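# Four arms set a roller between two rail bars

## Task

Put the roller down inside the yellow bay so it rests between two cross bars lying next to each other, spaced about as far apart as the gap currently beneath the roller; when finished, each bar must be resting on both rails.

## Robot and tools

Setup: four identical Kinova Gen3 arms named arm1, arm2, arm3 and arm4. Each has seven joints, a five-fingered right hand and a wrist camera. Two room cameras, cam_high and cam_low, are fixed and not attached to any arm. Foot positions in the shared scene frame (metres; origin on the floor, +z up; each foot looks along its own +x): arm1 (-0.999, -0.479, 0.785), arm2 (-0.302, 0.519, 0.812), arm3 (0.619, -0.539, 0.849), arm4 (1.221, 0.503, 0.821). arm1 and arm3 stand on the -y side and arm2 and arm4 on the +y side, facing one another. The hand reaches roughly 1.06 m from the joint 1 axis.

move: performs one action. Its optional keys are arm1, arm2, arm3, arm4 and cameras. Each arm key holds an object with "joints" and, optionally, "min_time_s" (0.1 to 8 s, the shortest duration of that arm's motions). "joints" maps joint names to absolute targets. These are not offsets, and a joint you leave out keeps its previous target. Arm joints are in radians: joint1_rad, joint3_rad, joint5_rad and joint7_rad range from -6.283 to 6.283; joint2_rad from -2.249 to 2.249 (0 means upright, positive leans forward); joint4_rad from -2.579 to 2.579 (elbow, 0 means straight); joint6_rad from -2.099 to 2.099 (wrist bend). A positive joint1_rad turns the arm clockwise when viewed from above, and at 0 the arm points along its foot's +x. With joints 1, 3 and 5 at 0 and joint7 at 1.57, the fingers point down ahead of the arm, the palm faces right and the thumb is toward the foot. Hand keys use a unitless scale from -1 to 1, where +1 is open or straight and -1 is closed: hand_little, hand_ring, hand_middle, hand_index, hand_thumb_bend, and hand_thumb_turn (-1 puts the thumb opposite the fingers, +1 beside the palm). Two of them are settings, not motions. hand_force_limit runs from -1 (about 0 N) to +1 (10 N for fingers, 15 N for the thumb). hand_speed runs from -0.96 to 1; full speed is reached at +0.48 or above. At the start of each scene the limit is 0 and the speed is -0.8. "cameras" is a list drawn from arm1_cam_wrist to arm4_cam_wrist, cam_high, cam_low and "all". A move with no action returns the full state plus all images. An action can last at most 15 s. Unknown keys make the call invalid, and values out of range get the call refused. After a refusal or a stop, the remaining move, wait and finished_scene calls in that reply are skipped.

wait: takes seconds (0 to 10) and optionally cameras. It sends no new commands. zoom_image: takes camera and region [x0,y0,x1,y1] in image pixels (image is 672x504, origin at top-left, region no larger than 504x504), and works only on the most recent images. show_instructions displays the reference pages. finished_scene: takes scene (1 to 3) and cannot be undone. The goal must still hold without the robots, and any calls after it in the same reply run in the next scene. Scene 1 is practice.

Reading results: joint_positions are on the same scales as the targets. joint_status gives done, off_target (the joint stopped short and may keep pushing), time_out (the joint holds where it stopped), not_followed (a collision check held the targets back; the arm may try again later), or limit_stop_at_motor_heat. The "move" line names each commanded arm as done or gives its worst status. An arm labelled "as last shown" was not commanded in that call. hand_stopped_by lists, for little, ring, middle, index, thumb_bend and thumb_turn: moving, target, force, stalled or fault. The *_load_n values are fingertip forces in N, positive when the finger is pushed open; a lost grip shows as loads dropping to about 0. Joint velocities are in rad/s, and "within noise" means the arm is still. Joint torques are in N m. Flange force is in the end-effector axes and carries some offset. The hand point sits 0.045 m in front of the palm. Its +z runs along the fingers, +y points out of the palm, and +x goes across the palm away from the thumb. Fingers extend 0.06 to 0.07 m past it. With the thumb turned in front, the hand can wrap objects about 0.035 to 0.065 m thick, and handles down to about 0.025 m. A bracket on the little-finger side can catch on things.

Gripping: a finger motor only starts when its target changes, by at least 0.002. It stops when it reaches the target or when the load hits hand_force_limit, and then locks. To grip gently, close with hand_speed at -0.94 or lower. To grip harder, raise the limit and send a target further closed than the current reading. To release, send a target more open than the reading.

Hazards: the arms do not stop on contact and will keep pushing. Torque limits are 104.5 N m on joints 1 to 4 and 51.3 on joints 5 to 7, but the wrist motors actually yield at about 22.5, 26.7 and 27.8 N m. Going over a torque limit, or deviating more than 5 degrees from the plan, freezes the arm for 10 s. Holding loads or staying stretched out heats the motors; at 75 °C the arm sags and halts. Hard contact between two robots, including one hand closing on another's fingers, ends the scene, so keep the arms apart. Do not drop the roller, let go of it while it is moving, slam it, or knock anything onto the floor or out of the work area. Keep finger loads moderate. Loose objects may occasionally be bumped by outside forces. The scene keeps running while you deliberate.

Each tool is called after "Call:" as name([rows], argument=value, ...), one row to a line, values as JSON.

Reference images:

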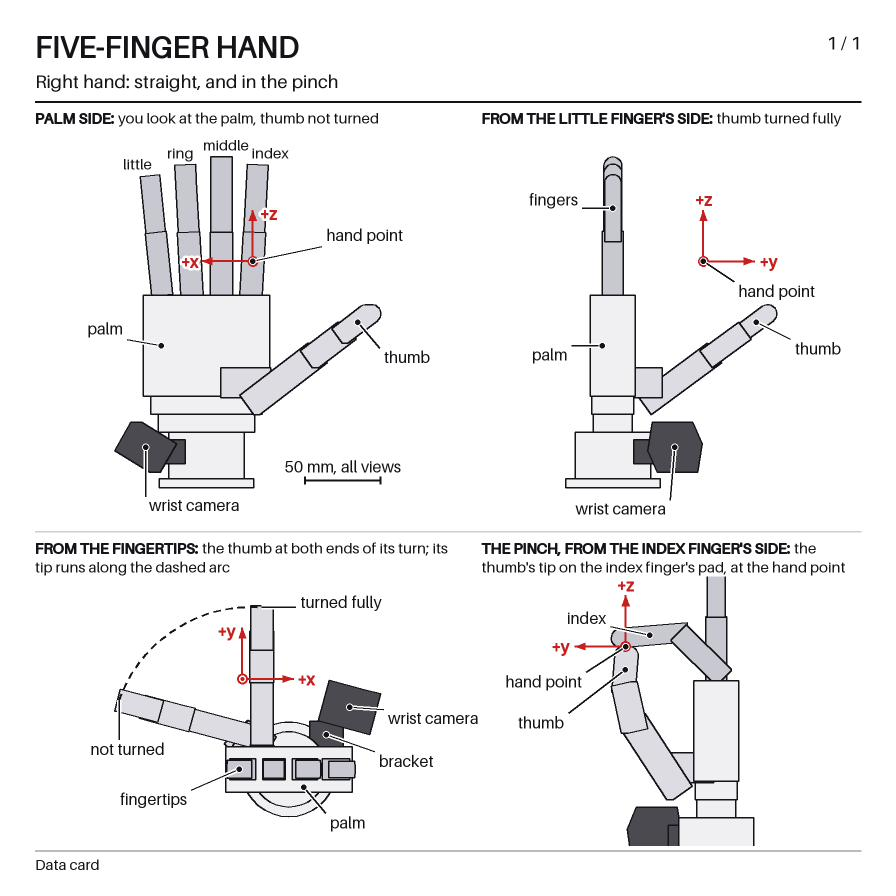

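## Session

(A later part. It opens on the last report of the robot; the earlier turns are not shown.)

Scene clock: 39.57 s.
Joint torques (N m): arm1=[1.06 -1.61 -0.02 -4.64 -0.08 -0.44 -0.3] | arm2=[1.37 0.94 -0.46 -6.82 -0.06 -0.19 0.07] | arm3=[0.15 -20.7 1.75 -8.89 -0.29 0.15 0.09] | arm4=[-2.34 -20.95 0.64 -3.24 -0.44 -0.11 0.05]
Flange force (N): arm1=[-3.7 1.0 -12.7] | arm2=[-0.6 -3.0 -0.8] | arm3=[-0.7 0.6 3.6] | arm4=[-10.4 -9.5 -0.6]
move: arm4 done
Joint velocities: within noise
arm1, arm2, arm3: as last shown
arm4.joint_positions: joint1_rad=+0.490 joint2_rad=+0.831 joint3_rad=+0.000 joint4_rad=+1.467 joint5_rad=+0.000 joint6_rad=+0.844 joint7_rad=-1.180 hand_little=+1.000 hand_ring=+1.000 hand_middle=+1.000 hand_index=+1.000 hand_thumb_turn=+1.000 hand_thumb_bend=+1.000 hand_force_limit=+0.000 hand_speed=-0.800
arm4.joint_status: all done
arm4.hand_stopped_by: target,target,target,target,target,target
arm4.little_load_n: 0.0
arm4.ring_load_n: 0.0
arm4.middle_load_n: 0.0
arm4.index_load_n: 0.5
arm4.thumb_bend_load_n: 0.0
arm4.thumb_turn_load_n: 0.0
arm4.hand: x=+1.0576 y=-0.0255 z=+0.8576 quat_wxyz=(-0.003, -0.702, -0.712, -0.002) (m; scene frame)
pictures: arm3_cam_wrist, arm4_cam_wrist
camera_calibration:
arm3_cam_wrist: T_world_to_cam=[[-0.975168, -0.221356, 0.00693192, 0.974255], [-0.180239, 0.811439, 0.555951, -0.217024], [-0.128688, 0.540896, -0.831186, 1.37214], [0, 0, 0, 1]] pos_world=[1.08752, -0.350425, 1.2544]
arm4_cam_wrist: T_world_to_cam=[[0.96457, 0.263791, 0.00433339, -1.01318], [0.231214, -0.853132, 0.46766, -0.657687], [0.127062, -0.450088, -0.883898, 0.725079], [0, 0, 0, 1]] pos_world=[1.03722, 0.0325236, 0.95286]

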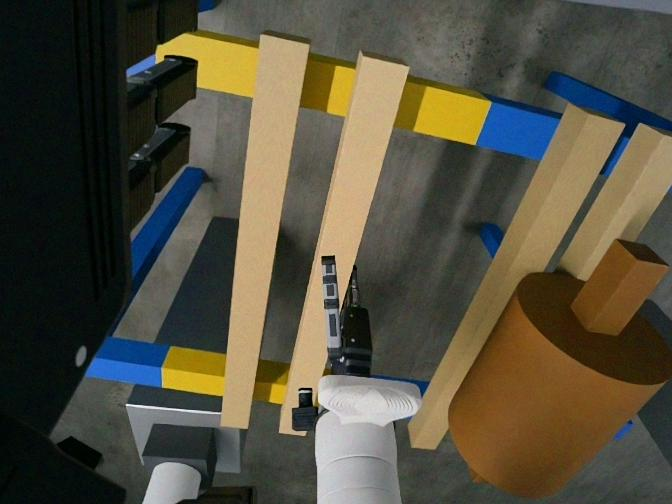

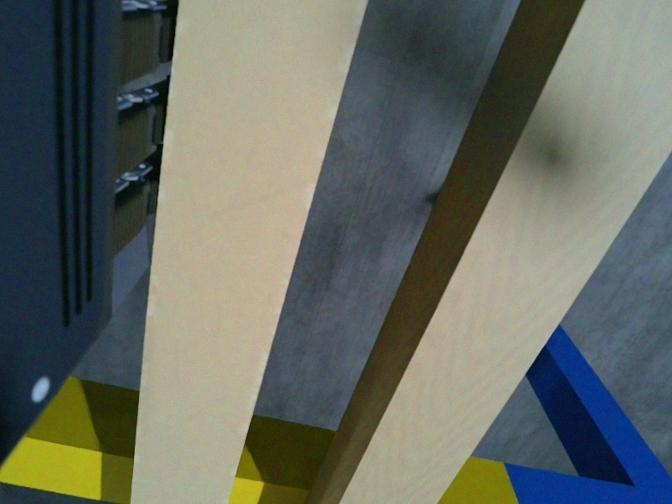

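Call:
move(arm4={"joints":{"joint1_rad":0.5812,"joint2_rad":0.8776,"joint4_rad":1.3588,"joint6_rad":0.9052,"joint7_rad":-1.0888},"min_time_s":1.5})

Call:
move(arm4={"joints":{"joint2_rad":0.6734,"joint4_rad":1.0903,"joint6_rad":1.3779},"min_time_s":1.5})

Call:
move(arm4={"joints":{"joint1_rad":1.166,"joint2_rad":0.001,"joint4_rad":1.752,"joint6_rad":1.389,"joint7_rad":-0.504},"min_time_s":2.5}, cameras=["arm3_cam_wrist","arm4_cam_wrist","cam_high","cam_low"])

Call:
zoom_image(camera="arm4_cam_wrist", region=[200, 90, 480, 300])

Scene clock: 41.87 s.
Joint torques (N m): arm1=[1.08 -1.56 -0.02 -4.72 -0.11 -0.38 -0.38] | arm2=[1.42 0.9 -0.48 -6.86 -0.11 -0.24 0.11] | arm3=[0.15 -20.76 1.73 -8.93 -0.19 0.15 0.07] | arm4=[-1.45 -21.52 1.6 -3.64 -0.04 -0.32 -0.01]
Flange force (N): arm1=[-3.7 0.7 -12.1] | arm2=[-0.6 -3.0 -0.8] | arm3=[-0.6 0.6 3.8] | arm4=[-10.6 -9.1 -1.6]
move: arm4 done
Joint velocities: within noise
arm1, arm2, arm3: as last shown
arm1.ring_load_n: -0.5
arm2.index_load_n: 0.5
arm4.joint_positions: joint1_rad=+0.581 joint2_rad=+0.878 joint3_rad=+0.000 joint4_rad=+1.359 joint5_rad=+0.000 joint6_rad=+0.905 joint7_rad=-1.089 hand_little=+1.000 hand_ring=+1.000 hand_middle=+1.000 hand_index=+1.000 hand_thumb_turn=+1.000 hand_thumb_bend=+1.000 hand_force_limit=+0.000 hand_speed=-0.800
arm4.joint_status: all done
arm4.hand_stopped_by: target,target,target,target,target,target
arm4.little_load_n: 0.0
arm4.ring_load_n: 0.0
arm4.middle_load_n: 0.0
arm4.index_load_n: 0.0
arm4.thumb_bend_load_n: 0.0
arm4.thumb_turn_load_n: 0.0
arm4.hand: x=+1.0016 y=-0.0255 z=+0.8573 quat_wxyz=(-0.003, -0.702, -0.712, -0.002) (m; scene frame)
pictures: none

Scene clock: 43.70 s.
Joint torques (N m): arm1=[1.07 -1.59 -0.01 -4.66 -0.09 -0.39 -0.3] | arm2=[1.45 0.93 -0.43 -6.86 -0.15 -0.19 0.1] | arm3=[0.13 -20.71 1.72 -8.83 -0.28 0.16 0.08] | arm4=[-1.47 -20.31 1.55 -5.17 -0.04 -0.31 -0.01]
Flange force (N): arm1=[-3.7 1.0 -12.4] | arm2=[-0.6 -2.9 -0.6] | arm3=[-0.7 0.3 3.5] | arm4=[-12.1 -9.6 -6.9]
move: arm4 done
Joint velocities: within noise
arm1.joint_positions: joint1_rad=-0.256 joint2_rad=-0.328 joint3_rad=-0.058 joint4_rad=+1.458 joint5_rad=-0.070 joint6_rad=+1.986 joint7_rad=-2.144 hand_little=+1.000 hand_ring=+1.000 hand_middle=+1.000 hand_index=+1.000 hand_thumb_turn=+1.000 hand_thumb_bend=+1.000 hand_force_limit=+0.000 hand_speed=-0.800
arm1.joint_status: not commanded
arm1.hand_stopped_by: target,target,target,target,target,target
arm1.little_load_n: 0.0
arm1.ring_load_n: 0.0
arm1.middle_load_n: 0.0
arm1.index_load_n: 0.0
arm1.thumb_bend_load_n: 0.0
arm1.thumb_turn_load_n: 0.0
arm1.hand: x=-1.0711 y=-0.2724 z=+1.2826 quat_wxyz=(+0.010, +0.552, -0.833, -0.017) (m; scene frame)
arm2.joint_positions: joint1_rad=+0.344 joint2_rad=-0.414 joint3_rad=-0.124 joint4_rad=+1.417 joint5_rad=-0.016 joint6_rad=+1.950 joint7_rad=-1.893 hand_little=+1.000 hand_ring=+1.000 hand_middle=+1.000 hand_index=+1.000 hand_thumb_turn=+1.000 hand_thumb_bend=+1.000 hand_force_limit=+0.000 hand_speed=-0.800
arm2.joint_status: not commanded
arm2.hand_stopped_by: target,target,target,target,target,target
arm2.little_load_n: 0.0
arm2.ring_load_n: 0.0
arm2.middle_load_n: 0.0
arm2.index_load_n: 0.0
arm2.thumb_bend_load_n: 0.0
arm2.thumb_turn_load_n: 0.0
arm2.hand: x=-0.3315 y=+0.3162 z=+1.3420 quat_wxyz=(-0.051, -0.895, -0.435, +0.082) (m; scene frame)
arm3: as last shown
arm4.joint_positions: joint1_rad=+0.581 joint2_rad=+0.673 joint3_rad=+0.000 joint4_rad=+1.090 joint5_rad=+0.000 joint6_rad=+1.378 joint7_rad=-1.089 hand_little=+1.000 hand_ring=+1.000 hand_middle=+1.000 hand_index=+1.000 hand_thumb_turn=+1.000 hand_thumb_bend=+1.000 hand_force_limit=+0.000 hand_speed=-0.800
arm4.joint_status: all done
arm4.hand_stopped_by: target,target,target,target,target,target
arm4.little_load_n: 0.0
arm4.ring_load_n: 0.0
arm4.middle_load_n: 0.0
arm4.index_load_n: 0.0
arm4.thumb_bend_load_n: 0.0
arm4.thumb_turn_load_n: 0.0
arm4.hand: x=+1.0003 y=-0.0254 z=+1.0512 quat_wxyz=(-0.003, -0.702, -0.712, -0.002) (m; scene frame)
pictures: none

Scene clock: 46.50 s.
Joint torques (N m): arm1=[1.06 -1.45 -0.11 -4.56 -0.04 -0.44 -0.34] | arm2=[1.4 0.88 -0.44 -6.78 -0.18 -0.22 0.08] | arm3=[0.09 -20.75 1.72 -8.79 -0.24 0.19 0.08] | arm4=[-1.37 -7.94 1.36 -5.14 -0.05 -0.28 -0.02]
Flange force (N): arm1=[-3.7 0.6 -12.8] | arm2=[-0.8 -3.0 -1.1] | arm3=[-0.8 0.0 3.4] | arm4=[-2.7 -5.7 -8.9]
move: arm4 done
Joint velocities: within noise
arm1, arm2, arm3: as last shown
arm1.little_load_n: 0.5
arm3.ring_load_n: -0.5
arm4.joint_positions: joint1_rad=+1.166 joint2_rad=+0.001 joint3_rad=+0.000 joint4_rad=+1.752 joint5_rad=+0.000 joint6_rad=+1.389 joint7_rad=-0.504 hand_little=+1.000 hand_ring=+1.000 hand_middle=+1.000 hand_index=+1.000 hand_thumb_turn=+1.000 hand_thumb_bend=+1.000 hand_force_limit=+0.000 hand_speed=-0.800
arm4.joint_status: all done
arm4.hand_stopped_by: target,target,target,target,target,target
arm4.little_load_n: 0.0
arm4.ring_load_n: 0.0
arm4.middle_load_n: 0.0
arm4.index_load_n: 0.0
arm4.thumb_bend_load_n: 0.0
arm4.thumb_turn_load_n: 0.0
arm4.hand: x=+0.9984 y=+0.3414 z=+1.1461 quat_wxyz=(-0.003, -0.702, -0.712, -0.002) (m; scene frame)
pictures: arm3_cam_wrist, arm4_cam_wrist, cam_high, cam_low
camera_calibration:
arm3_cam_wrist: T_world_to_cam=[[-0.975168, -0.221356, 0.00693192, 0.974255], [-0.180239, 0.811439, 0.555951, -0.217024], [-0.128688, 0.540896, -0.831186, 1.37214], [0, 0, 0, 1]] pos_world=[1.08752, -0.350425, 1.2544]
arm4_cam_wrist: T_world_to_cam=[[0.964554, 0.263843, 0.00469331, -1.05447], [0.231111, -0.85321, 0.467569, -0.465684], [0.127369, -0.449911, -0.883944, 1.15253], [0, 0, 0, 1]] pos_world=[0.977918, 0.399423, 1.24146]

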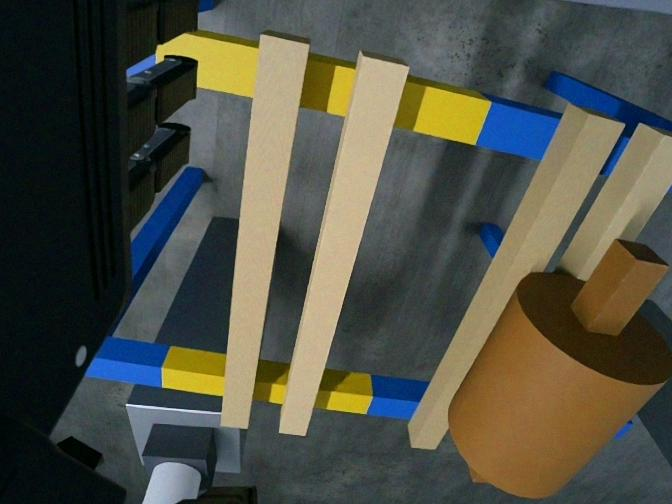

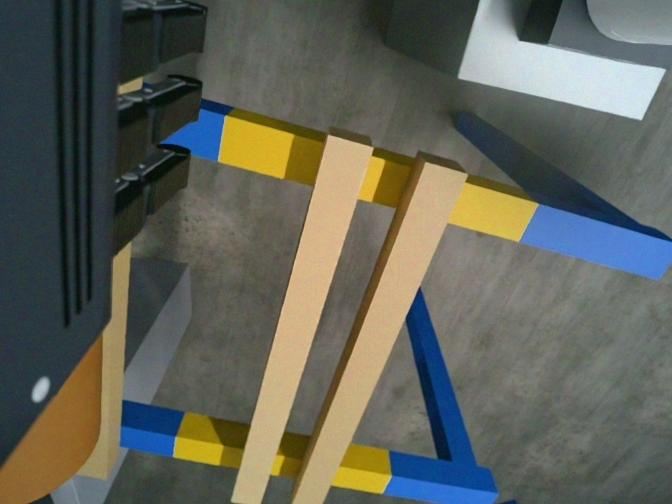

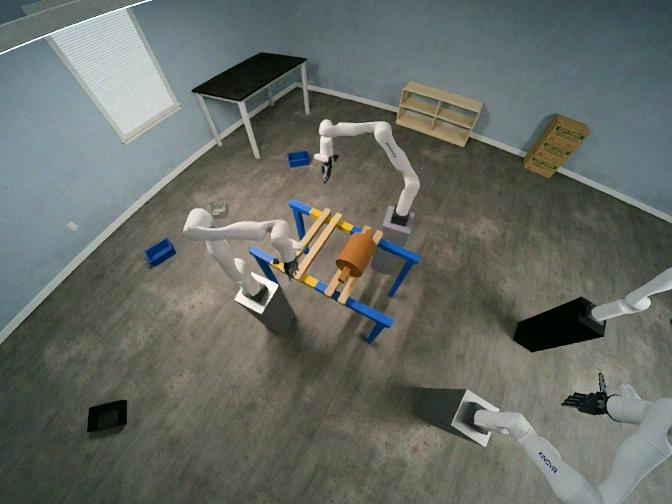

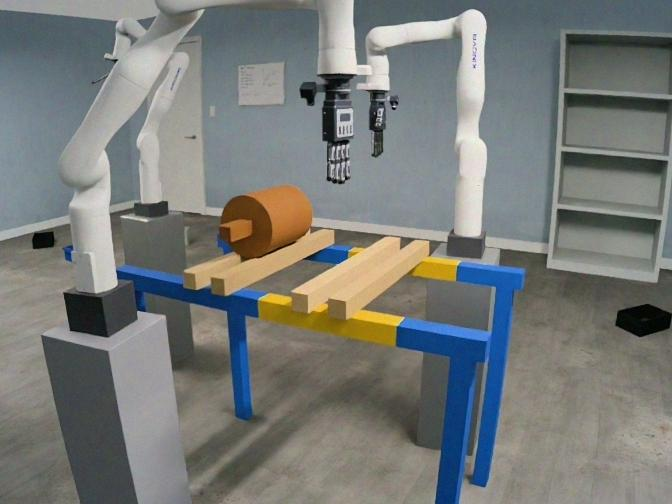

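Scaled by 1.800 from the camera's 672x504 image, which has a finer 960x720 frame.

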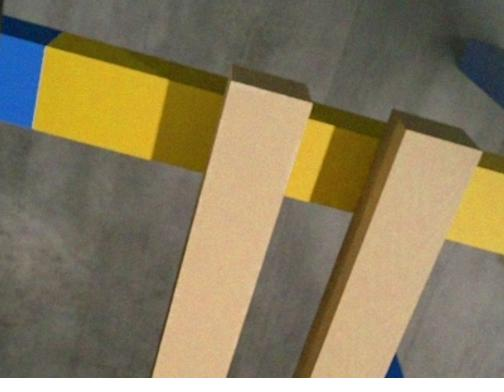

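Call:
wait(seconds=0.3, cameras=["arm4_cam_wrist"])

Call:
zoom_image(camera="arm4_cam_wrist", region=[200, 90, 480, 300])

Scene clock: 47.63 s.
Joint torques (N m): arm1=[1.1 -1.48 0 -4.69 -0.06 -0.43 -0.3] | arm2=[1.35 0.81 -0.5 -6.79 -0.18 -0.2 0.13] | arm3=[0.12 -20.76 1.75 -8.88 -0.23 0.11 0.08] | arm4=[-1.38 -7.94 1.31 -5.13 -0.06 -0.28 -0.03]
Flange force (N): arm1=[-3.4 0.9 -12.3] | arm2=[-1.0 -2.9 -1.0] | arm3=[-0.7 0.3 3.5] | arm4=[-2.6 -5.7 -8.9]
Joint velocities: within noise
arm1.joint_positions: joint1_rad=-0.256 joint2_rad=-0.328 joint3_rad=-0.058 joint4_rad=+1.458 joint5_rad=-0.070 joint6_rad=+1.986 joint7_rad=-2.144 hand_little=+1.000 hand_ring=+1.000 hand_middle=+1.000 hand_index=+1.000 hand_thumb_turn=+1.000 hand_thumb_bend=+1.000 hand_force_limit=+0.000 hand_speed=-0.800
arm1.joint_status: not commanded
arm1.hand_stopped_by: target,target,target,target,target,target
arm1.little_load_n: 0.0
arm1.ring_load_n: 0.0
arm1.middle_load_n: 0.0
arm1.index_load_n: 0.0
arm1.thumb_bend_load_n: 0.0
arm1.thumb_turn_load_n: 0.0
arm1.hand: x=-1.0711 y=-0.2724 z=+1.2826 quat_wxyz=(+0.010, +0.552, -0.833, -0.017) (m; scene frame)
arm2.joint_positions: joint1_rad=+0.344 joint2_rad=-0.414 joint3_rad=-0.124 joint4_rad=+1.417 joint5_rad=-0.016 joint6_rad=+1.950 joint7_rad=-1.893 hand_little=+1.000 hand_ring=+1.000 hand_middle=+1.000 hand_index=+1.000 hand_thumb_turn=+1.000 hand_thumb_bend=+1.000 hand_force_limit=+0.000 hand_speed=-0.800
arm2.joint_status: not commanded
arm2.hand_stopped_by: target,target,target,target,target,target
arm2.little_load_n: 0.0
arm2.ring_load_n: 0.0
arm2.middle_load_n: 0.0
arm2.index_load_n: 0.0
arm2.thumb_bend_load_n: 0.0
arm2.thumb_turn_load_n: 0.0
arm2.hand: x=-0.3315 y=+0.3162 z=+1.3420 quat_wxyz=(-0.051, -0.895, -0.435, +0.082) (m; scene frame)
arm3.joint_positions: joint1_rad=+1.328 joint2_rad=+0.636 joint3_rad=+0.000 joint4_rad=+0.943 joint5_rad=+0.000 joint6_rad=+1.563 joint7_rad=-0.440 hand_little=+1.000 hand_ring=+1.000 hand_middle=+1.000 hand_index=+1.000 hand_thumb_turn=+1.000 hand_thumb_bend=+1.000 hand_force_limit=+0.000 hand_speed=-0.800
arm3.joint_status: not commanded
arm3.hand_stopped_by: target,target,target,target,target,target
arm3.little_load_n: 0.0
arm3.ring_load_n: 0.0
arm3.middle_load_n: 0.5
arm3.index_load_n: 0.0
arm3.thumb_bend_load_n: 0.0
arm3.thumb_turn_load_n: 0.0
arm3.hand: x=+1.0776 y=-0.2928 z=+1.1531 quat_wxyz=(-0.006, +0.707, -0.707, -0.001) (m; scene frame)
arm4.joint_positions: joint1_rad=+1.166 joint2_rad=+0.001 joint3_rad=+0.000 joint4_rad=+1.752 joint5_rad=+0.000 joint6_rad=+1.389 joint7_rad=-0.504 hand_little=+1.000 hand_ring=+1.000 hand_middle=+1.000 hand_index=+1.000 hand_thumb_turn=+1.000 hand_thumb_bend=+1.000 hand_force_limit=+0.000 hand_speed=-0.800
arm4.joint_status: all done
arm4.hand_stopped_by: target,target,target,target,target,target
arm4.little_load_n: 0.0
arm4.ring_load_n: 0.0
arm4.middle_load_n: 0.0
arm4.index_load_n: 0.0
arm4.thumb_bend_load_n: 0.0
arm4.thumb_turn_load_n: 0.0
arm4.hand: x=+0.9984 y=+0.3414 z=+1.1461 quat_wxyz=(-0.003, -0.702, -0.712, -0.002) (m; scene frame)
wait: 0.30 s; at rest from the start
pictures: arm4_cam_wrist
camera_calibration:
arm4_cam_wrist: T_world_to_cam=[[0.964532, 0.263925, 0.00464764, -1.05442], [0.231204, -0.853184, 0.46757, -0.465786], [0.127369, -0.449912, -0.883944, 1.15253], [0, 0, 0, 1]] pos_world=[0.977918, 0.399423, 1.24146]

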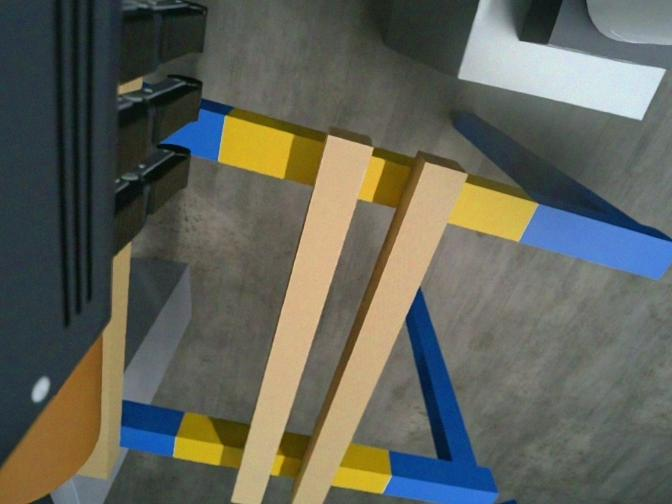

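Scaled by 1.800 from the camera's 672x504 image, which has a finer 960x720 frame.

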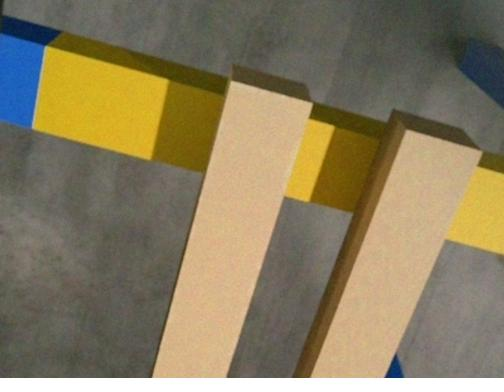

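Call:
move(arm3={"joints":{"joint1_rad":0.5637,"joint2_rad":0.3590,"joint4_rad":1.7124,"joint6_rad":1.0703,"joint7_rad":-1.1936,"hand_thumb_turn":-1,"hand_speed":-0.6},"min_time_s":4}, arm4={"joints":{"joint1_rad":1.1198,"joint2_rad":0.7917,"joint4_rad":0.8346,"joint6_rad":1.5153,"joint7_rad":-0.5537,"hand_thumb_turn":-1,"hand_speed":-0.6},"min_time_s":4}, cameras=[])

Call:
wait(seconds=0.3, cameras=["arm3_cam_wrist","arm4_cam_wrist","cam_low"])

Scene clock: 53.53 s.
Joint torques (N m): arm1=[1.05 -1.55 0.01 -4.64 -0.02 -0.41 -0.35] | arm2=[1.38 0.9 -0.47 -6.77 -0.13 -0.16 0.09] | arm3=[0.28 -14.94 1.68 -7.92 -0.2 0.16 0.05] | arm4=[-1.41 -22.21 1.63 -5.25 -0.04 -0.27 -0.02]
Flange force (N): arm1=[-3.6 0.9 -12.5] | arm2=[-0.8 -3.0 -0.9] | arm3=[-0.6 1.2 4.0] | arm4=[-7.9 -18.5 -8.7]
move: arm3 done; arm4 done
Joint velocities: within noise
arm1, arm2: as last shown
arm3.joint_positions: joint1_rad=+0.564 joint2_rad=+0.359 joint3_rad=+0.000 joint4_rad=+1.712 joint5_rad=+0.000 joint6_rad=+1.070 joint7_rad=-1.194 hand_little=+1.000 hand_ring=+1.000 hand_middle=+1.000 hand_index=+1.000 hand_thumb_turn=-1.000 hand_thumb_bend=+1.000 hand_force_limit=+0.000 hand_speed=-0.600
arm3.joint_status: all done
arm3.hand_stopped_by: target,target,target,target,target,target
arm3.little_load_n: 0.0
arm3.ring_load_n: 0.0
arm3.middle_load_n: 0.0
arm3.index_load_n: 0.0
arm3.thumb_bend_load_n: -0.5
arm3.thumb_turn_load_n: 0.0
arm3.hand: x=+0.7316 y=-0.1240 z=+1.0597 quat_wxyz=(-0.006, +0.711, -0.703, -0.001) (m; scene frame)
arm4.joint_positions: joint1_rad=+1.120 joint2_rad=+0.792 joint3_rad=+0.000 joint4_rad=+0.835 joint5_rad=+0.000 joint6_rad=+1.515 joint7_rad=-0.554 hand_little=+1.000 hand_ring=+1.000 hand_middle=+1.000 hand_index=+1.000 hand_thumb_turn=-1.000 hand_thumb_bend=+1.000 hand_force_limit=+0.000 hand_speed=-0.600
arm4.joint_status: all done
arm4.hand_stopped_by: target,target,target,target,target,target
arm4.little_load_n: 0.0
arm4.ring_load_n: 0.0
arm4.middle_load_n: 0.0
arm4.index_load_n: 0.0
arm4.thumb_bend_load_n: -0.5
arm4.thumb_turn_load_n: 0.0
arm4.hand: x=+0.7484 y=+0.1660 z=+1.0589 quat_wxyz=(-0.003, -0.704, -0.711, -0.002) (m; scene frame)
pictures: none
No camera images: "cameras" was empty.

Scene clock: 53.83 s.
Joint torques (N m): arm1=[1.18 -1.57 -0.02 -4.65 -0.06 -0.43 -0.28] | arm2=[1.41 0.94 -0.41 -6.79 -0.1 -0.13 0.13] | arm3=[0.32 -14.89 1.77 -7.88 -0.18 0.12 0.1] | arm4=[-1.42 -22.21 1.57 -5.26 -0.05 -0.28 -0.01]
Flange force (N): arm1=[-3.6 1.0 -12.6] | arm2=[-0.7 -2.7 -0.7] | arm3=[-0.7 1.4 3.8] | arm4=[-7.9 -18.5 -8.7]
Joint velocities: within noise
arm1.joint_positions: joint1_rad=-0.256 joint2_rad=-0.328 joint3_rad=-0.058 joint4_rad=+1.458 joint5_rad=-0.070 joint6_rad=+1.986 joint7_rad=-2.144 hand_little=+1.000 hand_ring=+1.000 hand_middle=+1.000 hand_index=+1.000 hand_thumb_turn=+1.000 hand_thumb_bend=+1.000 hand_force_limit=+0.000 hand_speed=-0.800
arm1.joint_status: not commanded
arm1.hand_stopped_by: target,target,target,target,target,target
arm1.little_load_n: 0.0
arm1.ring_load_n: 0.0
arm1.middle_load_n: 0.0
arm1.index_load_n: 0.0
arm1.thumb_bend_load_n: 0.0
arm1.thumb_turn_load_n: 0.0
arm1.hand: x=-1.0711 y=-0.2724 z=+1.2826 quat_wxyz=(+0.010, +0.552, -0.833, -0.017) (m; scene frame)
arm2.joint_positions: joint1_rad=+0.344 joint2_rad=-0.414 joint3_rad=-0.124 joint4_rad=+1.417 joint5_rad=-0.016 joint6_rad=+1.950 joint7_rad=-1.893 hand_little=+1.000 hand_ring=+1.000 hand_middle=+1.000 hand_index=+1.000 hand_thumb_turn=+1.000 hand_thumb_bend=+1.000 hand_force_limit=+0.000 hand_speed=-0.800
arm2.joint_status: not commanded
arm2.hand_stopped_by: target,target,target,target,target,target
arm2.little_load_n: 0.0
arm2.ring_load_n: 0.0
arm2.middle_load_n: 0.0
arm2.index_load_n: 0.0
arm2.thumb_bend_load_n: -0.5
arm2.thumb_turn_load_n: 0.0
arm2.hand: x=-0.3315 y=+0.3162 z=+1.3420 quat_wxyz=(-0.051, -0.895, -0.435, +0.082) (m; scene frame)
arm3.joint_positions: joint1_rad=+0.564 joint2_rad=+0.359 joint3_rad=+0.000 joint4_rad=+1.712 joint5_rad=+0.000 joint6_rad=+1.070 joint7_rad=-1.194 hand_little=+1.000 hand_ring=+1.000 hand_middle=+1.000 hand_index=+1.000 hand_thumb_turn=-1.000 hand_thumb_bend=+1.000 hand_force_limit=+0.000 hand_speed=-0.600
arm3.joint_status: all done
arm3.hand_stopped_by: target,target,target,target,target,target
arm3.little_load_n: 0.0
arm3.ring_load_n: 0.0
arm3.middle_load_n: 0.0
arm3.index_load_n: 0.0
arm3.thumb_bend_load_n: 0.0
arm3.thumb_turn_load_n: 0.0
arm3.hand: x=+0.7316 y=-0.1240 z=+1.0597 quat_wxyz=(-0.006, +0.711, -0.703, -0.001) (m; scene frame)
arm4.joint_positions: joint1_rad=+1.120 joint2_rad=+0.792 joint3_rad=+0.000 joint4_rad=+0.835 joint5_rad=+0.000 joint6_rad=+1.515 joint7_rad=-0.554 hand_little=+1.000 hand_ring=+1.000 hand_middle=+1.000 hand_index=+1.000 hand_thumb_turn=-1.000 hand_thumb_bend=+1.000 hand_force_limit=+0.000 hand_speed=-0.600
arm4.joint_status: all done
arm4.hand_stopped_by: target,target,target,target,target,target
arm4.little_load_n: 0.0
arm4.ring_load_n: 0.0
arm4.middle_load_n: 0.0
arm4.index_load_n: 0.0
arm4.thumb_bend_load_n: 0.0
arm4.thumb_turn_load_n: 0.0
arm4.hand: x=+0.7484 y=+0.1660 z=+1.0589 quat_wxyz=(-0.003, -0.704, -0.711, -0.002) (m; scene frame)
wait: 0.30 s; at rest by 0.27 s
pictures: arm3_cam_wrist, arm4_cam_wrist, cam_low
camera_calibration:
arm3_cam_wrist: T_world_to_cam=[[-0.972814, -0.231484, 0.00698577, 0.671903], [-0.18867, 0.809661, 0.555745, -0.358315], [-0.134302, 0.539318, -0.831323, 1.1628], [0, 0, 0, 1]] pos_world=[0.7422, -0.181472, 1.1611]
arm4_cam_wrist: T_world_to_cam=[[0.965501, 0.260364, 0.00434623, -0.766446], [0.228173, -0.853936, 0.467687, -0.514675], [0.12548, -0.45056, -0.883884, 1.0298], [0, 0, 0, 1]] pos_world=[0.728219, 0.224042, 1.15426]

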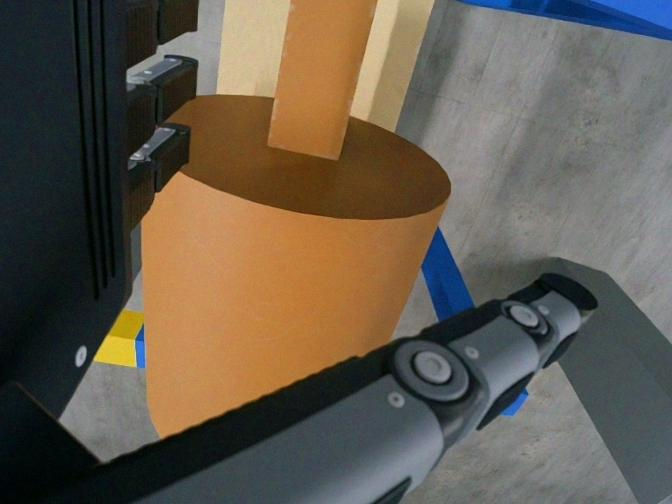

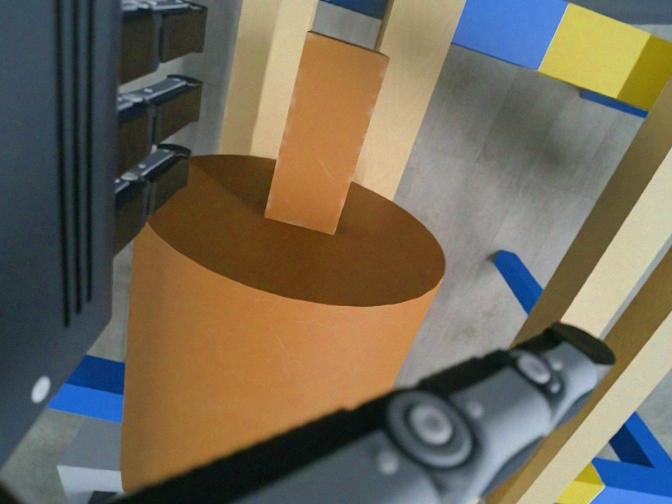

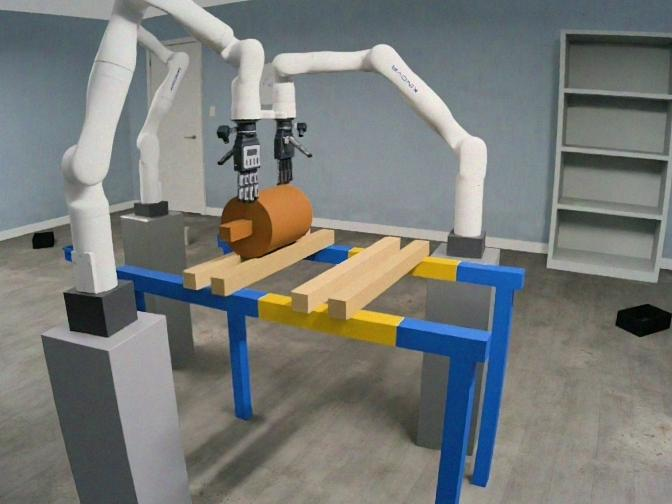

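Call:
zoom_image(camera="cam_low", region=[180, 100, 350, 280])

Scaled by 2.800 from the camera's 672x504 image, which has a finer 960x720 frame.

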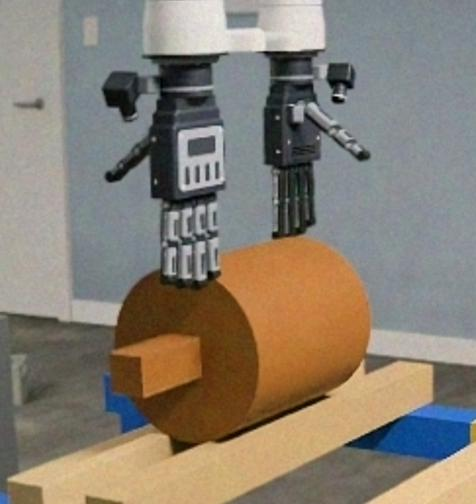

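Call:
move(arm3={"joints":{"joint1_rad":0.5670,"joint2_rad":0.4650,"joint4_rad":1.8502,"joint6_rad":0.8264,"joint7_rad":-1.1903},"min_time_s":2}, arm4={"joints":{"joint2_rad":0.8304,"joint4_rad":1.0145,"joint6_rad":1.2967},"min_time_s":2}, cameras=[])

Call:
wait(seconds=0.3, cameras=["arm3_cam_wrist","arm4_cam_wrist","cam_low"])

Call:
zoom_image(camera="cam_low", region=[180, 100, 350, 280])

Scene clock: 59.40 s.
Joint torques (N m): arm1=[1.1 -1.41 -0.07 -4.74 -0.04 -0.48 -0.35] | arm2=[1.2 0.94 -0.48 -6.77 -0.11 -0.25 0.1] | arm3=[0.29 -15.66 1.81 -6.7 -0.18 0.14 0.06] | arm4=[-1.46 -22.35 1.58 -4.96 -0.06 -0.23 -0.02]
Flange force (N): arm1=[-3.4 0.4 -12.2] | arm2=[-0.7 -2.9 -1.2] | arm3=[-0.3 1.0 4.1] | arm4=[-6.4 -16.0 -5.2]
move: arm3 done; arm4 done
Joint velocities: within noise
arm1, arm2: as last shown
arm2.little_load_n: 0.5
arm2.thumb_bend_load_n: 0.0
arm3.joint_positions: joint1_rad=+0.567 joint2_rad=+0.465 joint3_rad=+0.000 joint4_rad=+1.850 joint5_rad=+0.000 joint6_rad=+0.826 joint7_rad=-1.190 hand_little=+1.000 hand_ring=+1.000 hand_middle=+1.000 hand_index=+1.000 hand_thumb_turn=-1.000 hand_thumb_bend=+1.000 hand_force_limit=+0.000 hand_speed=-0.600
arm3.joint_status: all done
arm3.hand_stopped_by: target,target,target,target,target,target
arm3.little_load_n: 0.0
arm3.ring_load_n: 0.0
arm3.middle_load_n: 0.0
arm3.index_load_n: 0.0
arm3.thumb_bend_load_n: 0.0
arm3.thumb_turn_load_n: 0.0
arm3.hand: x=+0.7321 y=-0.1272 z=+0.9797 quat_wxyz=(-0.006, +0.711, -0.703, -0.001) (m; scene frame)
arm4.joint_positions: joint1_rad=+1.120 joint2_rad=+0.830 joint3_rad=+0.000 joint4_rad=+1.015 joint5_rad=+0.000 joint6_rad=+1.297 joint7_rad=-0.554 hand_little=+1.000 hand_ring=+1.000 hand_middle=+1.000 hand_index=+1.000 hand_thumb_turn=-1.000 hand_thumb_bend=+1.000 hand_force_limit=+0.000 hand_speed=-0.600
arm4.joint_status: all done
arm4.hand_stopped_by: target,target,target,target,target,target
arm4.little_load_n: 0.0
arm4.ring_load_n: 0.0
arm4.middle_load_n: 0.0
arm4.index_load_n: 0.0
arm4.thumb_bend_load_n: -0.5
arm4.thumb_turn_load_n: 0.0
arm4.hand: x=+0.7490 y=+0.1659 z=+0.9794 quat_wxyz=(-0.003, -0.704, -0.711, -0.002) (m; scene frame)
pictures: none
No camera images: "cameras" was empty.

Scene clock: 59.70 s.
Joint torques (N m): arm1=[1.04 -1.6 -0.06 -4.66 -0.05 -0.4 -0.34] | arm2=[1.45 1.02 -0.49 -6.78 -0.15 -0.23 0.08] | arm3=[0.27 -15.62 1.84 -6.7 -0.18 0.15 0.07] | arm4=[-1.44 -22.35 1.6 -4.89 -0.06 -0.25 -0.02]
Flange force (N): arm1=[-3.8 0.8 -12.5] | arm2=[-0.6 -3.2 -0.9] | arm3=[-0.2 1.0 4.1] | arm4=[-6.7 -16.4 -5.4]
Joint velocities: within noise
arm1.joint_positions: joint1_rad=-0.256 joint2_rad=-0.328 joint3_rad=-0.058 joint4_rad=+1.458 joint5_rad=-0.070 joint6_rad=+1.986 joint7_rad=-2.144 hand_little=+1.000 hand_ring=+1.000 hand_middle=+1.000 hand_index=+1.000 hand_thumb_turn=+1.000 hand_thumb_bend=+1.000 hand_force_limit=+0.000 hand_speed=-0.800
arm1.joint_status: not commanded
arm1.hand_stopped_by: target,target,target,target,target,target
arm1.little_load_n: 0.0
arm1.ring_load_n: 0.0
arm1.middle_load_n: 0.0
arm1.index_load_n: 0.0
arm1.thumb_bend_load_n: 0.0
arm1.thumb_turn_load_n: 0.0
arm1.hand: x=-1.0711 y=-0.2724 z=+1.2826 quat_wxyz=(+0.010, +0.552, -0.833, -0.017) (m; scene frame)
arm2.joint_positions: joint1_rad=+0.344 joint2_rad=-0.414 joint3_rad=-0.124 joint4_rad=+1.417 joint5_rad=-0.016 joint6_rad=+1.950 joint7_rad=-1.893 hand_little=+1.000 hand_ring=+1.000 hand_middle=+1.000 hand_index=+1.000 hand_thumb_turn=+1.000 hand_thumb_bend=+1.000 hand_force_limit=+0.000 hand_speed=-0.800
arm2.joint_status: not commanded
arm2.hand_stopped_by: target,target,target,target,target,target
arm2.little_load_n: 0.0
arm2.ring_load_n: 0.0
arm2.middle_load_n: 0.0
arm2.index_load_n: 0.0
arm2.thumb_bend_load_n: 0.0
arm2.thumb_turn_load_n: 0.0
arm2.hand: x=-0.3315 y=+0.3162 z=+1.3420 quat_wxyz=(-0.051, -0.895, -0.435, +0.082) (m; scene frame)
arm3.joint_positions: joint1_rad=+0.567 joint2_rad=+0.465 joint3_rad=+0.000 joint4_rad=+1.850 joint5_rad=+0.000 joint6_rad=+0.826 joint7_rad=-1.190 hand_little=+1.000 hand_ring=+1.000 hand_middle=+1.000 hand_index=+1.000 hand_thumb_turn=-1.000 hand_thumb_bend=+1.000 hand_force_limit=+0.000 hand_speed=-0.600
arm3.joint_status: all done
arm3.hand_stopped_by: target,target,target,target,target,target
arm3.little_load_n: 0.0
arm3.ring_load_n: 0.0
arm3.middle_load_n: -0.5
arm3.index_load_n: 0.0
arm3.thumb_bend_load_n: 0.0
arm3.thumb_turn_load_n: 0.0
arm3.hand: x=+0.7321 y=-0.1272 z=+0.9797 quat_wxyz=(-0.006, +0.711, -0.703, -0.001) (m; scene frame)
arm4.joint_positions: joint1_rad=+1.120 joint2_rad=+0.830 joint3_rad=+0.000 joint4_rad=+1.015 joint5_rad=+0.000 joint6_rad=+1.297 joint7_rad=-0.554 hand_little=+1.000 hand_ring=+1.000 hand_middle=+1.000 hand_index=+1.000 hand_thumb_turn=-1.000 hand_thumb_bend=+1.000 hand_force_limit=+0.000 hand_speed=-0.600
arm4.joint_status: all done
arm4.hand_stopped_by: target,target,target,target,target,target
arm4.little_load_n: 0.0
arm4.ring_load_n: 0.0
arm4.middle_load_n: 0.0
arm4.index_load_n: 0.0
arm4.thumb_bend_load_n: 0.0
arm4.thumb_turn_load_n: 0.0
arm4.hand: x=+0.7490 y=+0.1659 z=+0.9794 quat_wxyz=(-0.003, -0.704, -0.711, -0.002) (m; scene frame)
wait: 0.30 s; at rest by 0.27 s
pictures: arm3_cam_wrist, arm4_cam_wrist, cam_low
camera_calibration:
arm3_cam_wrist: T_world_to_cam=[[-0.972794, -0.231571, 0.00690119, 0.672291], [-0.18877, 0.809559, 0.55586, -0.31132], [-0.134308, 0.539434, -0.831247, 1.09798], [0, 0, 0, 1]] pos_world=[0.742699, -0.184573, 1.0811]
arm4_cam_wrist: T_world_to_cam=[[0.965497, 0.260376, 0.00436933, -0.766704], [0.228184, -0.853974, 0.467612, -0.477549], [0.125486, -0.450481, -0.883923, 0.959475], [0, 0, 0, 1]] pos_world=[0.728819, 0.224042, 1.07476]

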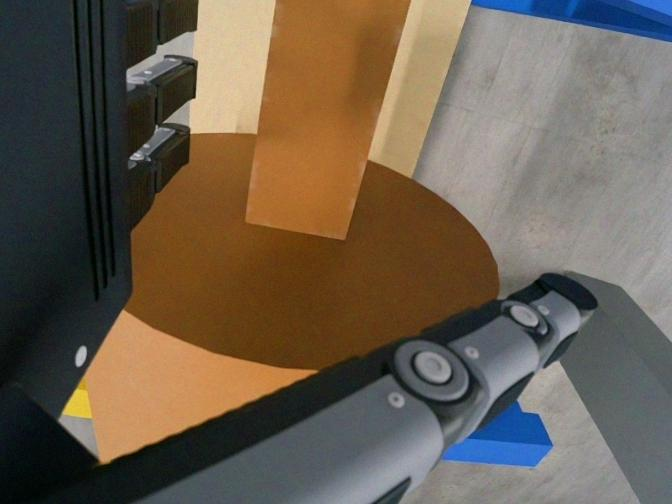

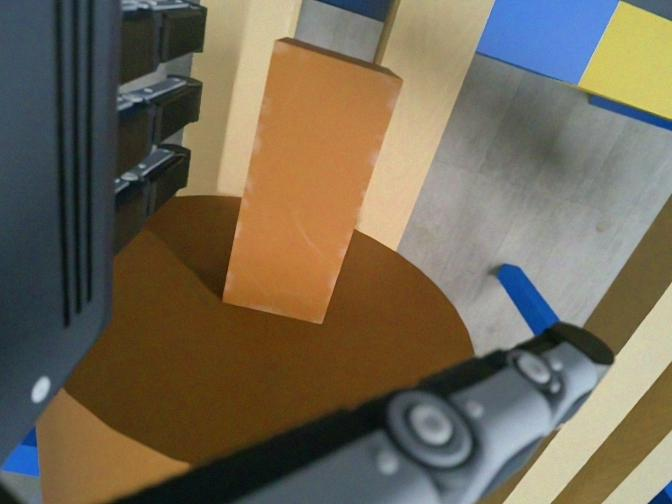

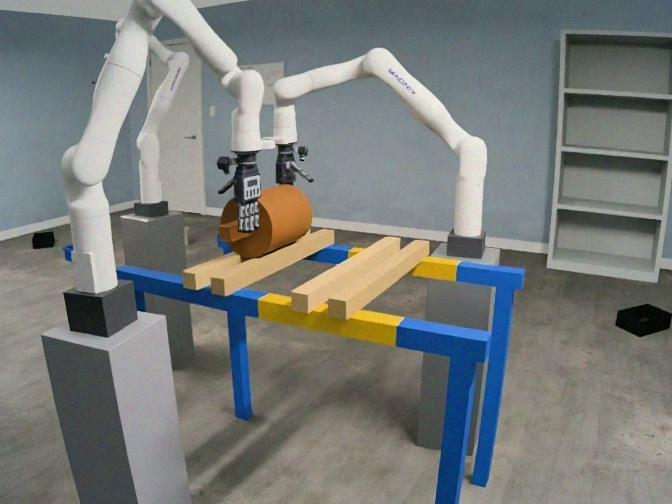

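Scaled by 2.800 from the camera's 672x504 image, which has a finer 960x720 frame.

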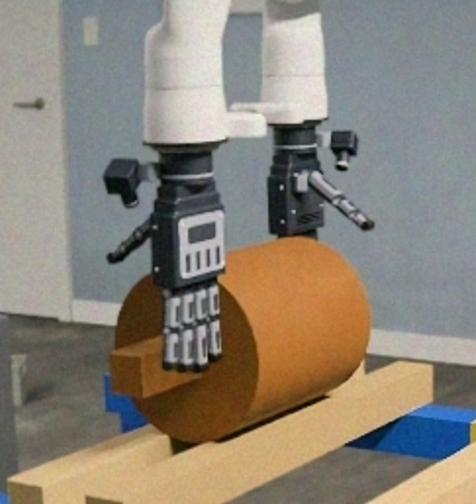

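Call:
move(arm3={"joints":{"joint2_rad":0.6168,"joint4_rad":1.9287,"joint6_rad":0.5962},"min_time_s":3}, arm4={"joints":{"joint1_rad":1.1250,"joint2_rad":0.9210,"joint4_rad":1.0969,"joint6_rad":1.1236,"joint7_rad":-0.5485},"min_time_s":3}, cameras=[])

Call:
wait(seconds=0.3, cameras=["arm3_cam_wrist","arm4_cam_wrist","cam_low"])

Call:
zoom_image(camera="cam_low", region=[180, 100, 350, 280])

Scene clock: 64.57 s.
Joint torques (N m): arm1=[1.06 -1.55 -0.08 -4.67 -0.06 -0.46 -0.3] | arm2=[1.41 0.9 -0.37 -6.84 -0.08 -0.26 0.13] | arm3=[0.3 -16.79 1.84 -5.27 -0.18 0.17 0.06] | arm4=[-1.94 -14.07 1.14 -1.81 -0.2 -1.28 -0.05]
Flange force (N): arm1=[-3.6 0.8 -12.5] | arm2=[-0.6 -2.6 -0.9] | arm3=[0.3 0.7 4.4] | arm4=[-3.1 -12.1 -18.1]
move: arm3 done; arm4 done
Joint velocities: within noise
arm1, arm2: as last shown
arm1.index_load_n: 0.5
arm3.joint_positions: joint1_rad=+0.567 joint2_rad=+0.617 joint3_rad=+0.000 joint4_rad=+1.929 joint5_rad=+0.000 joint6_rad=+0.596 joint7_rad=-1.190 hand_little=+1.000 hand_ring=+1.000 hand_middle=+1.000 hand_index=+1.000 hand_thumb_turn=-1.000 hand_thumb_bend=+1.000 hand_force_limit=+0.000 hand_speed=-0.600
arm3.joint_status: all done
arm3.hand_stopped_by: target,target,target,target,target,target
arm3.little_load_n: 0.0
arm3.ring_load_n: 0.0
arm3.middle_load_n: 0.0
arm3.index_load_n: 0.0
arm3.thumb_bend_load_n: 0.0
arm3.thumb_turn_load_n: 0.0
arm3.hand: x=+0.7326 y=-0.1264 z=+0.8997 quat_wxyz=(-0.006, +0.711, -0.703, -0.001) (m; scene frame)
arm4.joint_positions: joint1_rad=+1.125 joint2_rad=+0.921 joint3_rad=+0.000 joint4_rad=+1.097 joint5_rad=+0.000 joint6_rad=+1.124 joint7_rad=-0.548 hand_little=+1.000 hand_ring=+1.000 hand_middle=+1.000 hand_index=+1.000 hand_thumb_turn=-1.000 hand_thumb_bend=+1.000 hand_force_limit=+0.000 hand_speed=-0.600
arm4.joint_status: all done
arm4.hand_stopped_by: target,target,target,target,target,target
arm4.little_load_n: 0.0
arm4.ring_load_n: 0.0
arm4.middle_load_n: -3.0
arm4.index_load_n: 0.0
arm4.thumb_bend_load_n: 0.0
arm4.thumb_turn_load_n: 0.0
arm4.hand: x=+0.7435 y=+0.1658 z=+0.8993 quat_wxyz=(-0.003, -0.704, -0.711, -0.002) (m; scene frame)
pictures: none
No camera images: "cameras" was empty.

Scene clock: 64.87 s.
Joint torques (N m): arm1=[1.15 -1.52 -0.06 -4.76 -0.09 -0.48 -0.35] | arm2=[1.37 0.82 -0.38 -6.8 -0.05 -0.19 0.14] | arm3=[0.27 -16.78 1.82 -5.27 -0.2 0.13 0.07] | arm4=[-1.93 -13.8 1.12 -1.69 -0.19 -1.29 -0.05]
Flange force (N): arm1=[-3.6 0.5 -12.2] | arm2=[-0.8 -2.4 -1.0] | arm3=[0.3 0.7 4.3] | arm4=[-3.1 -12.1 -18.5]
Joint velocities: within noise
arm1.joint_positions: joint1_rad=-0.256 joint2_rad=-0.328 joint3_rad=-0.058 joint4_rad=+1.458 joint5_rad=-0.070 joint6_rad=+1.986 joint7_rad=-2.144 hand_little=+1.000 hand_ring=+1.000 hand_middle=+1.000 hand_index=+1.000 hand_thumb_turn=+1.000 hand_thumb_bend=+1.000 hand_force_limit=+0.000 hand_speed=-0.800
arm1.joint_status: not commanded
arm1.hand_stopped_by: target,target,target,target,target,target
arm1.little_load_n: 0.0
arm1.ring_load_n: 0.0
arm1.middle_load_n: 0.0
arm1.index_load_n: 0.0
arm1.thumb_bend_load_n: 0.0
arm1.thumb_turn_load_n: 0.0
arm1.hand: x=-1.0711 y=-0.2724 z=+1.2826 quat_wxyz=(+0.010, +0.552, -0.833, -0.017) (m; scene frame)
arm2.joint_positions: joint1_rad=+0.344 joint2_rad=-0.414 joint3_rad=-0.124 joint4_rad=+1.417 joint5_rad=-0.016 joint6_rad=+1.950 joint7_rad=-1.893 hand_little=+1.000 hand_ring=+1.000 hand_middle=+1.000 hand_index=+1.000 hand_thumb_turn=+1.000 hand_thumb_bend=+1.000 hand_force_limit=+0.000 hand_speed=-0.800
arm2.joint_status: not commanded
arm2.hand_stopped_by: target,target,target,target,target,target
arm2.little_load_n: 0.0
arm2.ring_load_n: 0.0
arm2.middle_load_n: 0.0
arm2.index_load_n: 0.0
arm2.thumb_bend_load_n: 0.0
arm2.thumb_turn_load_n: 0.0
arm2.hand: x=-0.3315 y=+0.3162 z=+1.3420 quat_wxyz=(-0.051, -0.895, -0.435, +0.082) (m; scene frame)
arm3.joint_positions: joint1_rad=+0.567 joint2_rad=+0.617 joint3_rad=+0.000 joint4_rad=+1.929 joint5_rad=+0.000 joint6_rad=+0.596 joint7_rad=-1.190 hand_little=+1.000 hand_ring=+1.000 hand_middle=+1.000 hand_index=+1.000 hand_thumb_turn=-1.000 hand_thumb_bend=+1.000 hand_force_limit=+0.000 hand_speed=-0.600
arm3.joint_status: all done
arm3.hand_stopped_by: target,target,target,target,target,target
arm3.little_load_n: 0.0
arm3.ring_load_n: 0.0
arm3.middle_load_n: 0.0
arm3.index_load_n: 0.5
arm3.thumb_bend_load_n: 0.0
arm3.thumb_turn_load_n: 0.0
arm3.hand: x=+0.7326 y=-0.1264 z=+0.8997 quat_wxyz=(-0.006, +0.711, -0.703, -0.001) (m; scene frame)
arm4.joint_positions: joint1_rad=+1.125 joint2_rad=+0.921 joint3_rad=+0.000 joint4_rad=+1.097 joint5_rad=+0.000 joint6_rad=+1.124 joint7_rad=-0.548 hand_little=+1.000 hand_ring=+1.000 hand_middle=+1.000 hand_index=+1.000 hand_thumb_turn=-1.000 hand_thumb_bend=+1.000 hand_force_limit=+0.000 hand_speed=-0.600
arm4.joint_status: all done
arm4.hand_stopped_by: target,target,target,target,target,target
arm4.little_load_n: 0.0
arm4.ring_load_n: 0.0
arm4.middle_load_n: -3.5
arm4.index_load_n: 0.0
arm4.thumb_bend_load_n: 0.0
arm4.thumb_turn_load_n: 0.0
arm4.hand: x=+0.7435 y=+0.1659 z=+0.8993 quat_wxyz=(-0.003, -0.704, -0.711, -0.002) (m; scene frame)
wait: 0.30 s; at rest by 0.27 s
pictures: arm3_cam_wrist, arm4_cam_wrist, cam_low
camera_calibration:
arm3_cam_wrist: T_world_to_cam=[[-0.972795, -0.231563, 0.00693414, 0.673484], [-0.188757, 0.809609, 0.555792, -0.267336], [-0.134315, 0.539363, -0.831293, 1.03115], [0, 0, 0, 1]] pos_world=[0.743199, -0.183773, 1.0011]
arm4_cam_wrist: T_world_to_cam=[[0.965463, 0.260507, 0.0041578, -0.760812], [0.228381, -0.853867, 0.46771, -0.43919], [0.125392, -0.450608, -0.883872, 0.889364], [0, 0, 0, 1]] pos_world=[0.723319, 0.223941, 0.994661]

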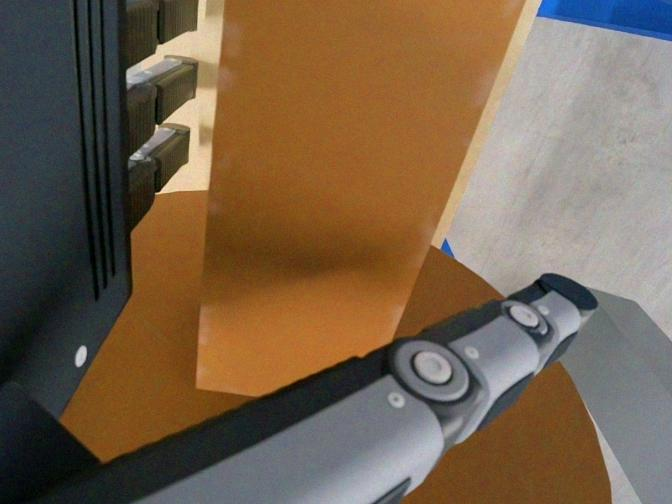

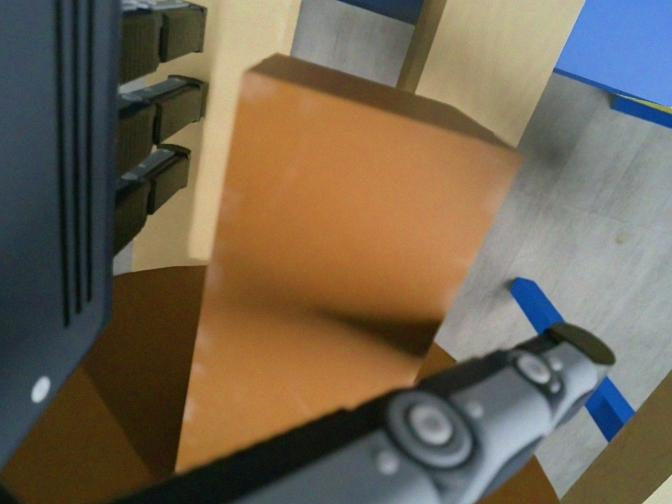

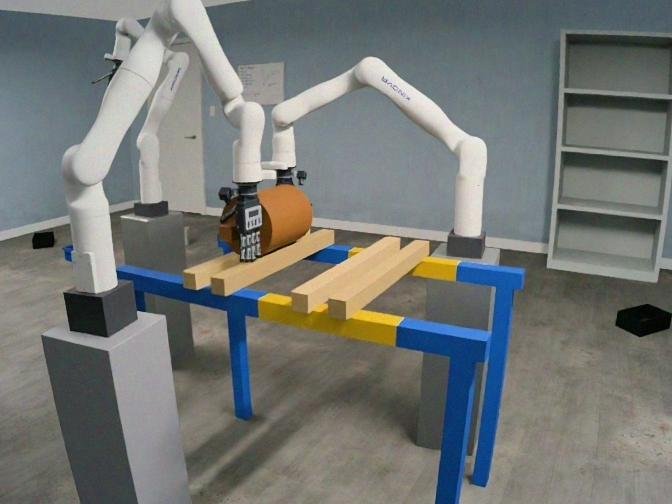

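Scaled by 2.800 from the camera's 672x504 image, which has a finer 960x720 frame.

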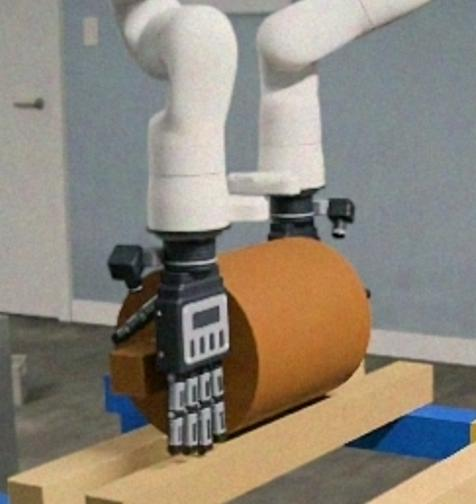

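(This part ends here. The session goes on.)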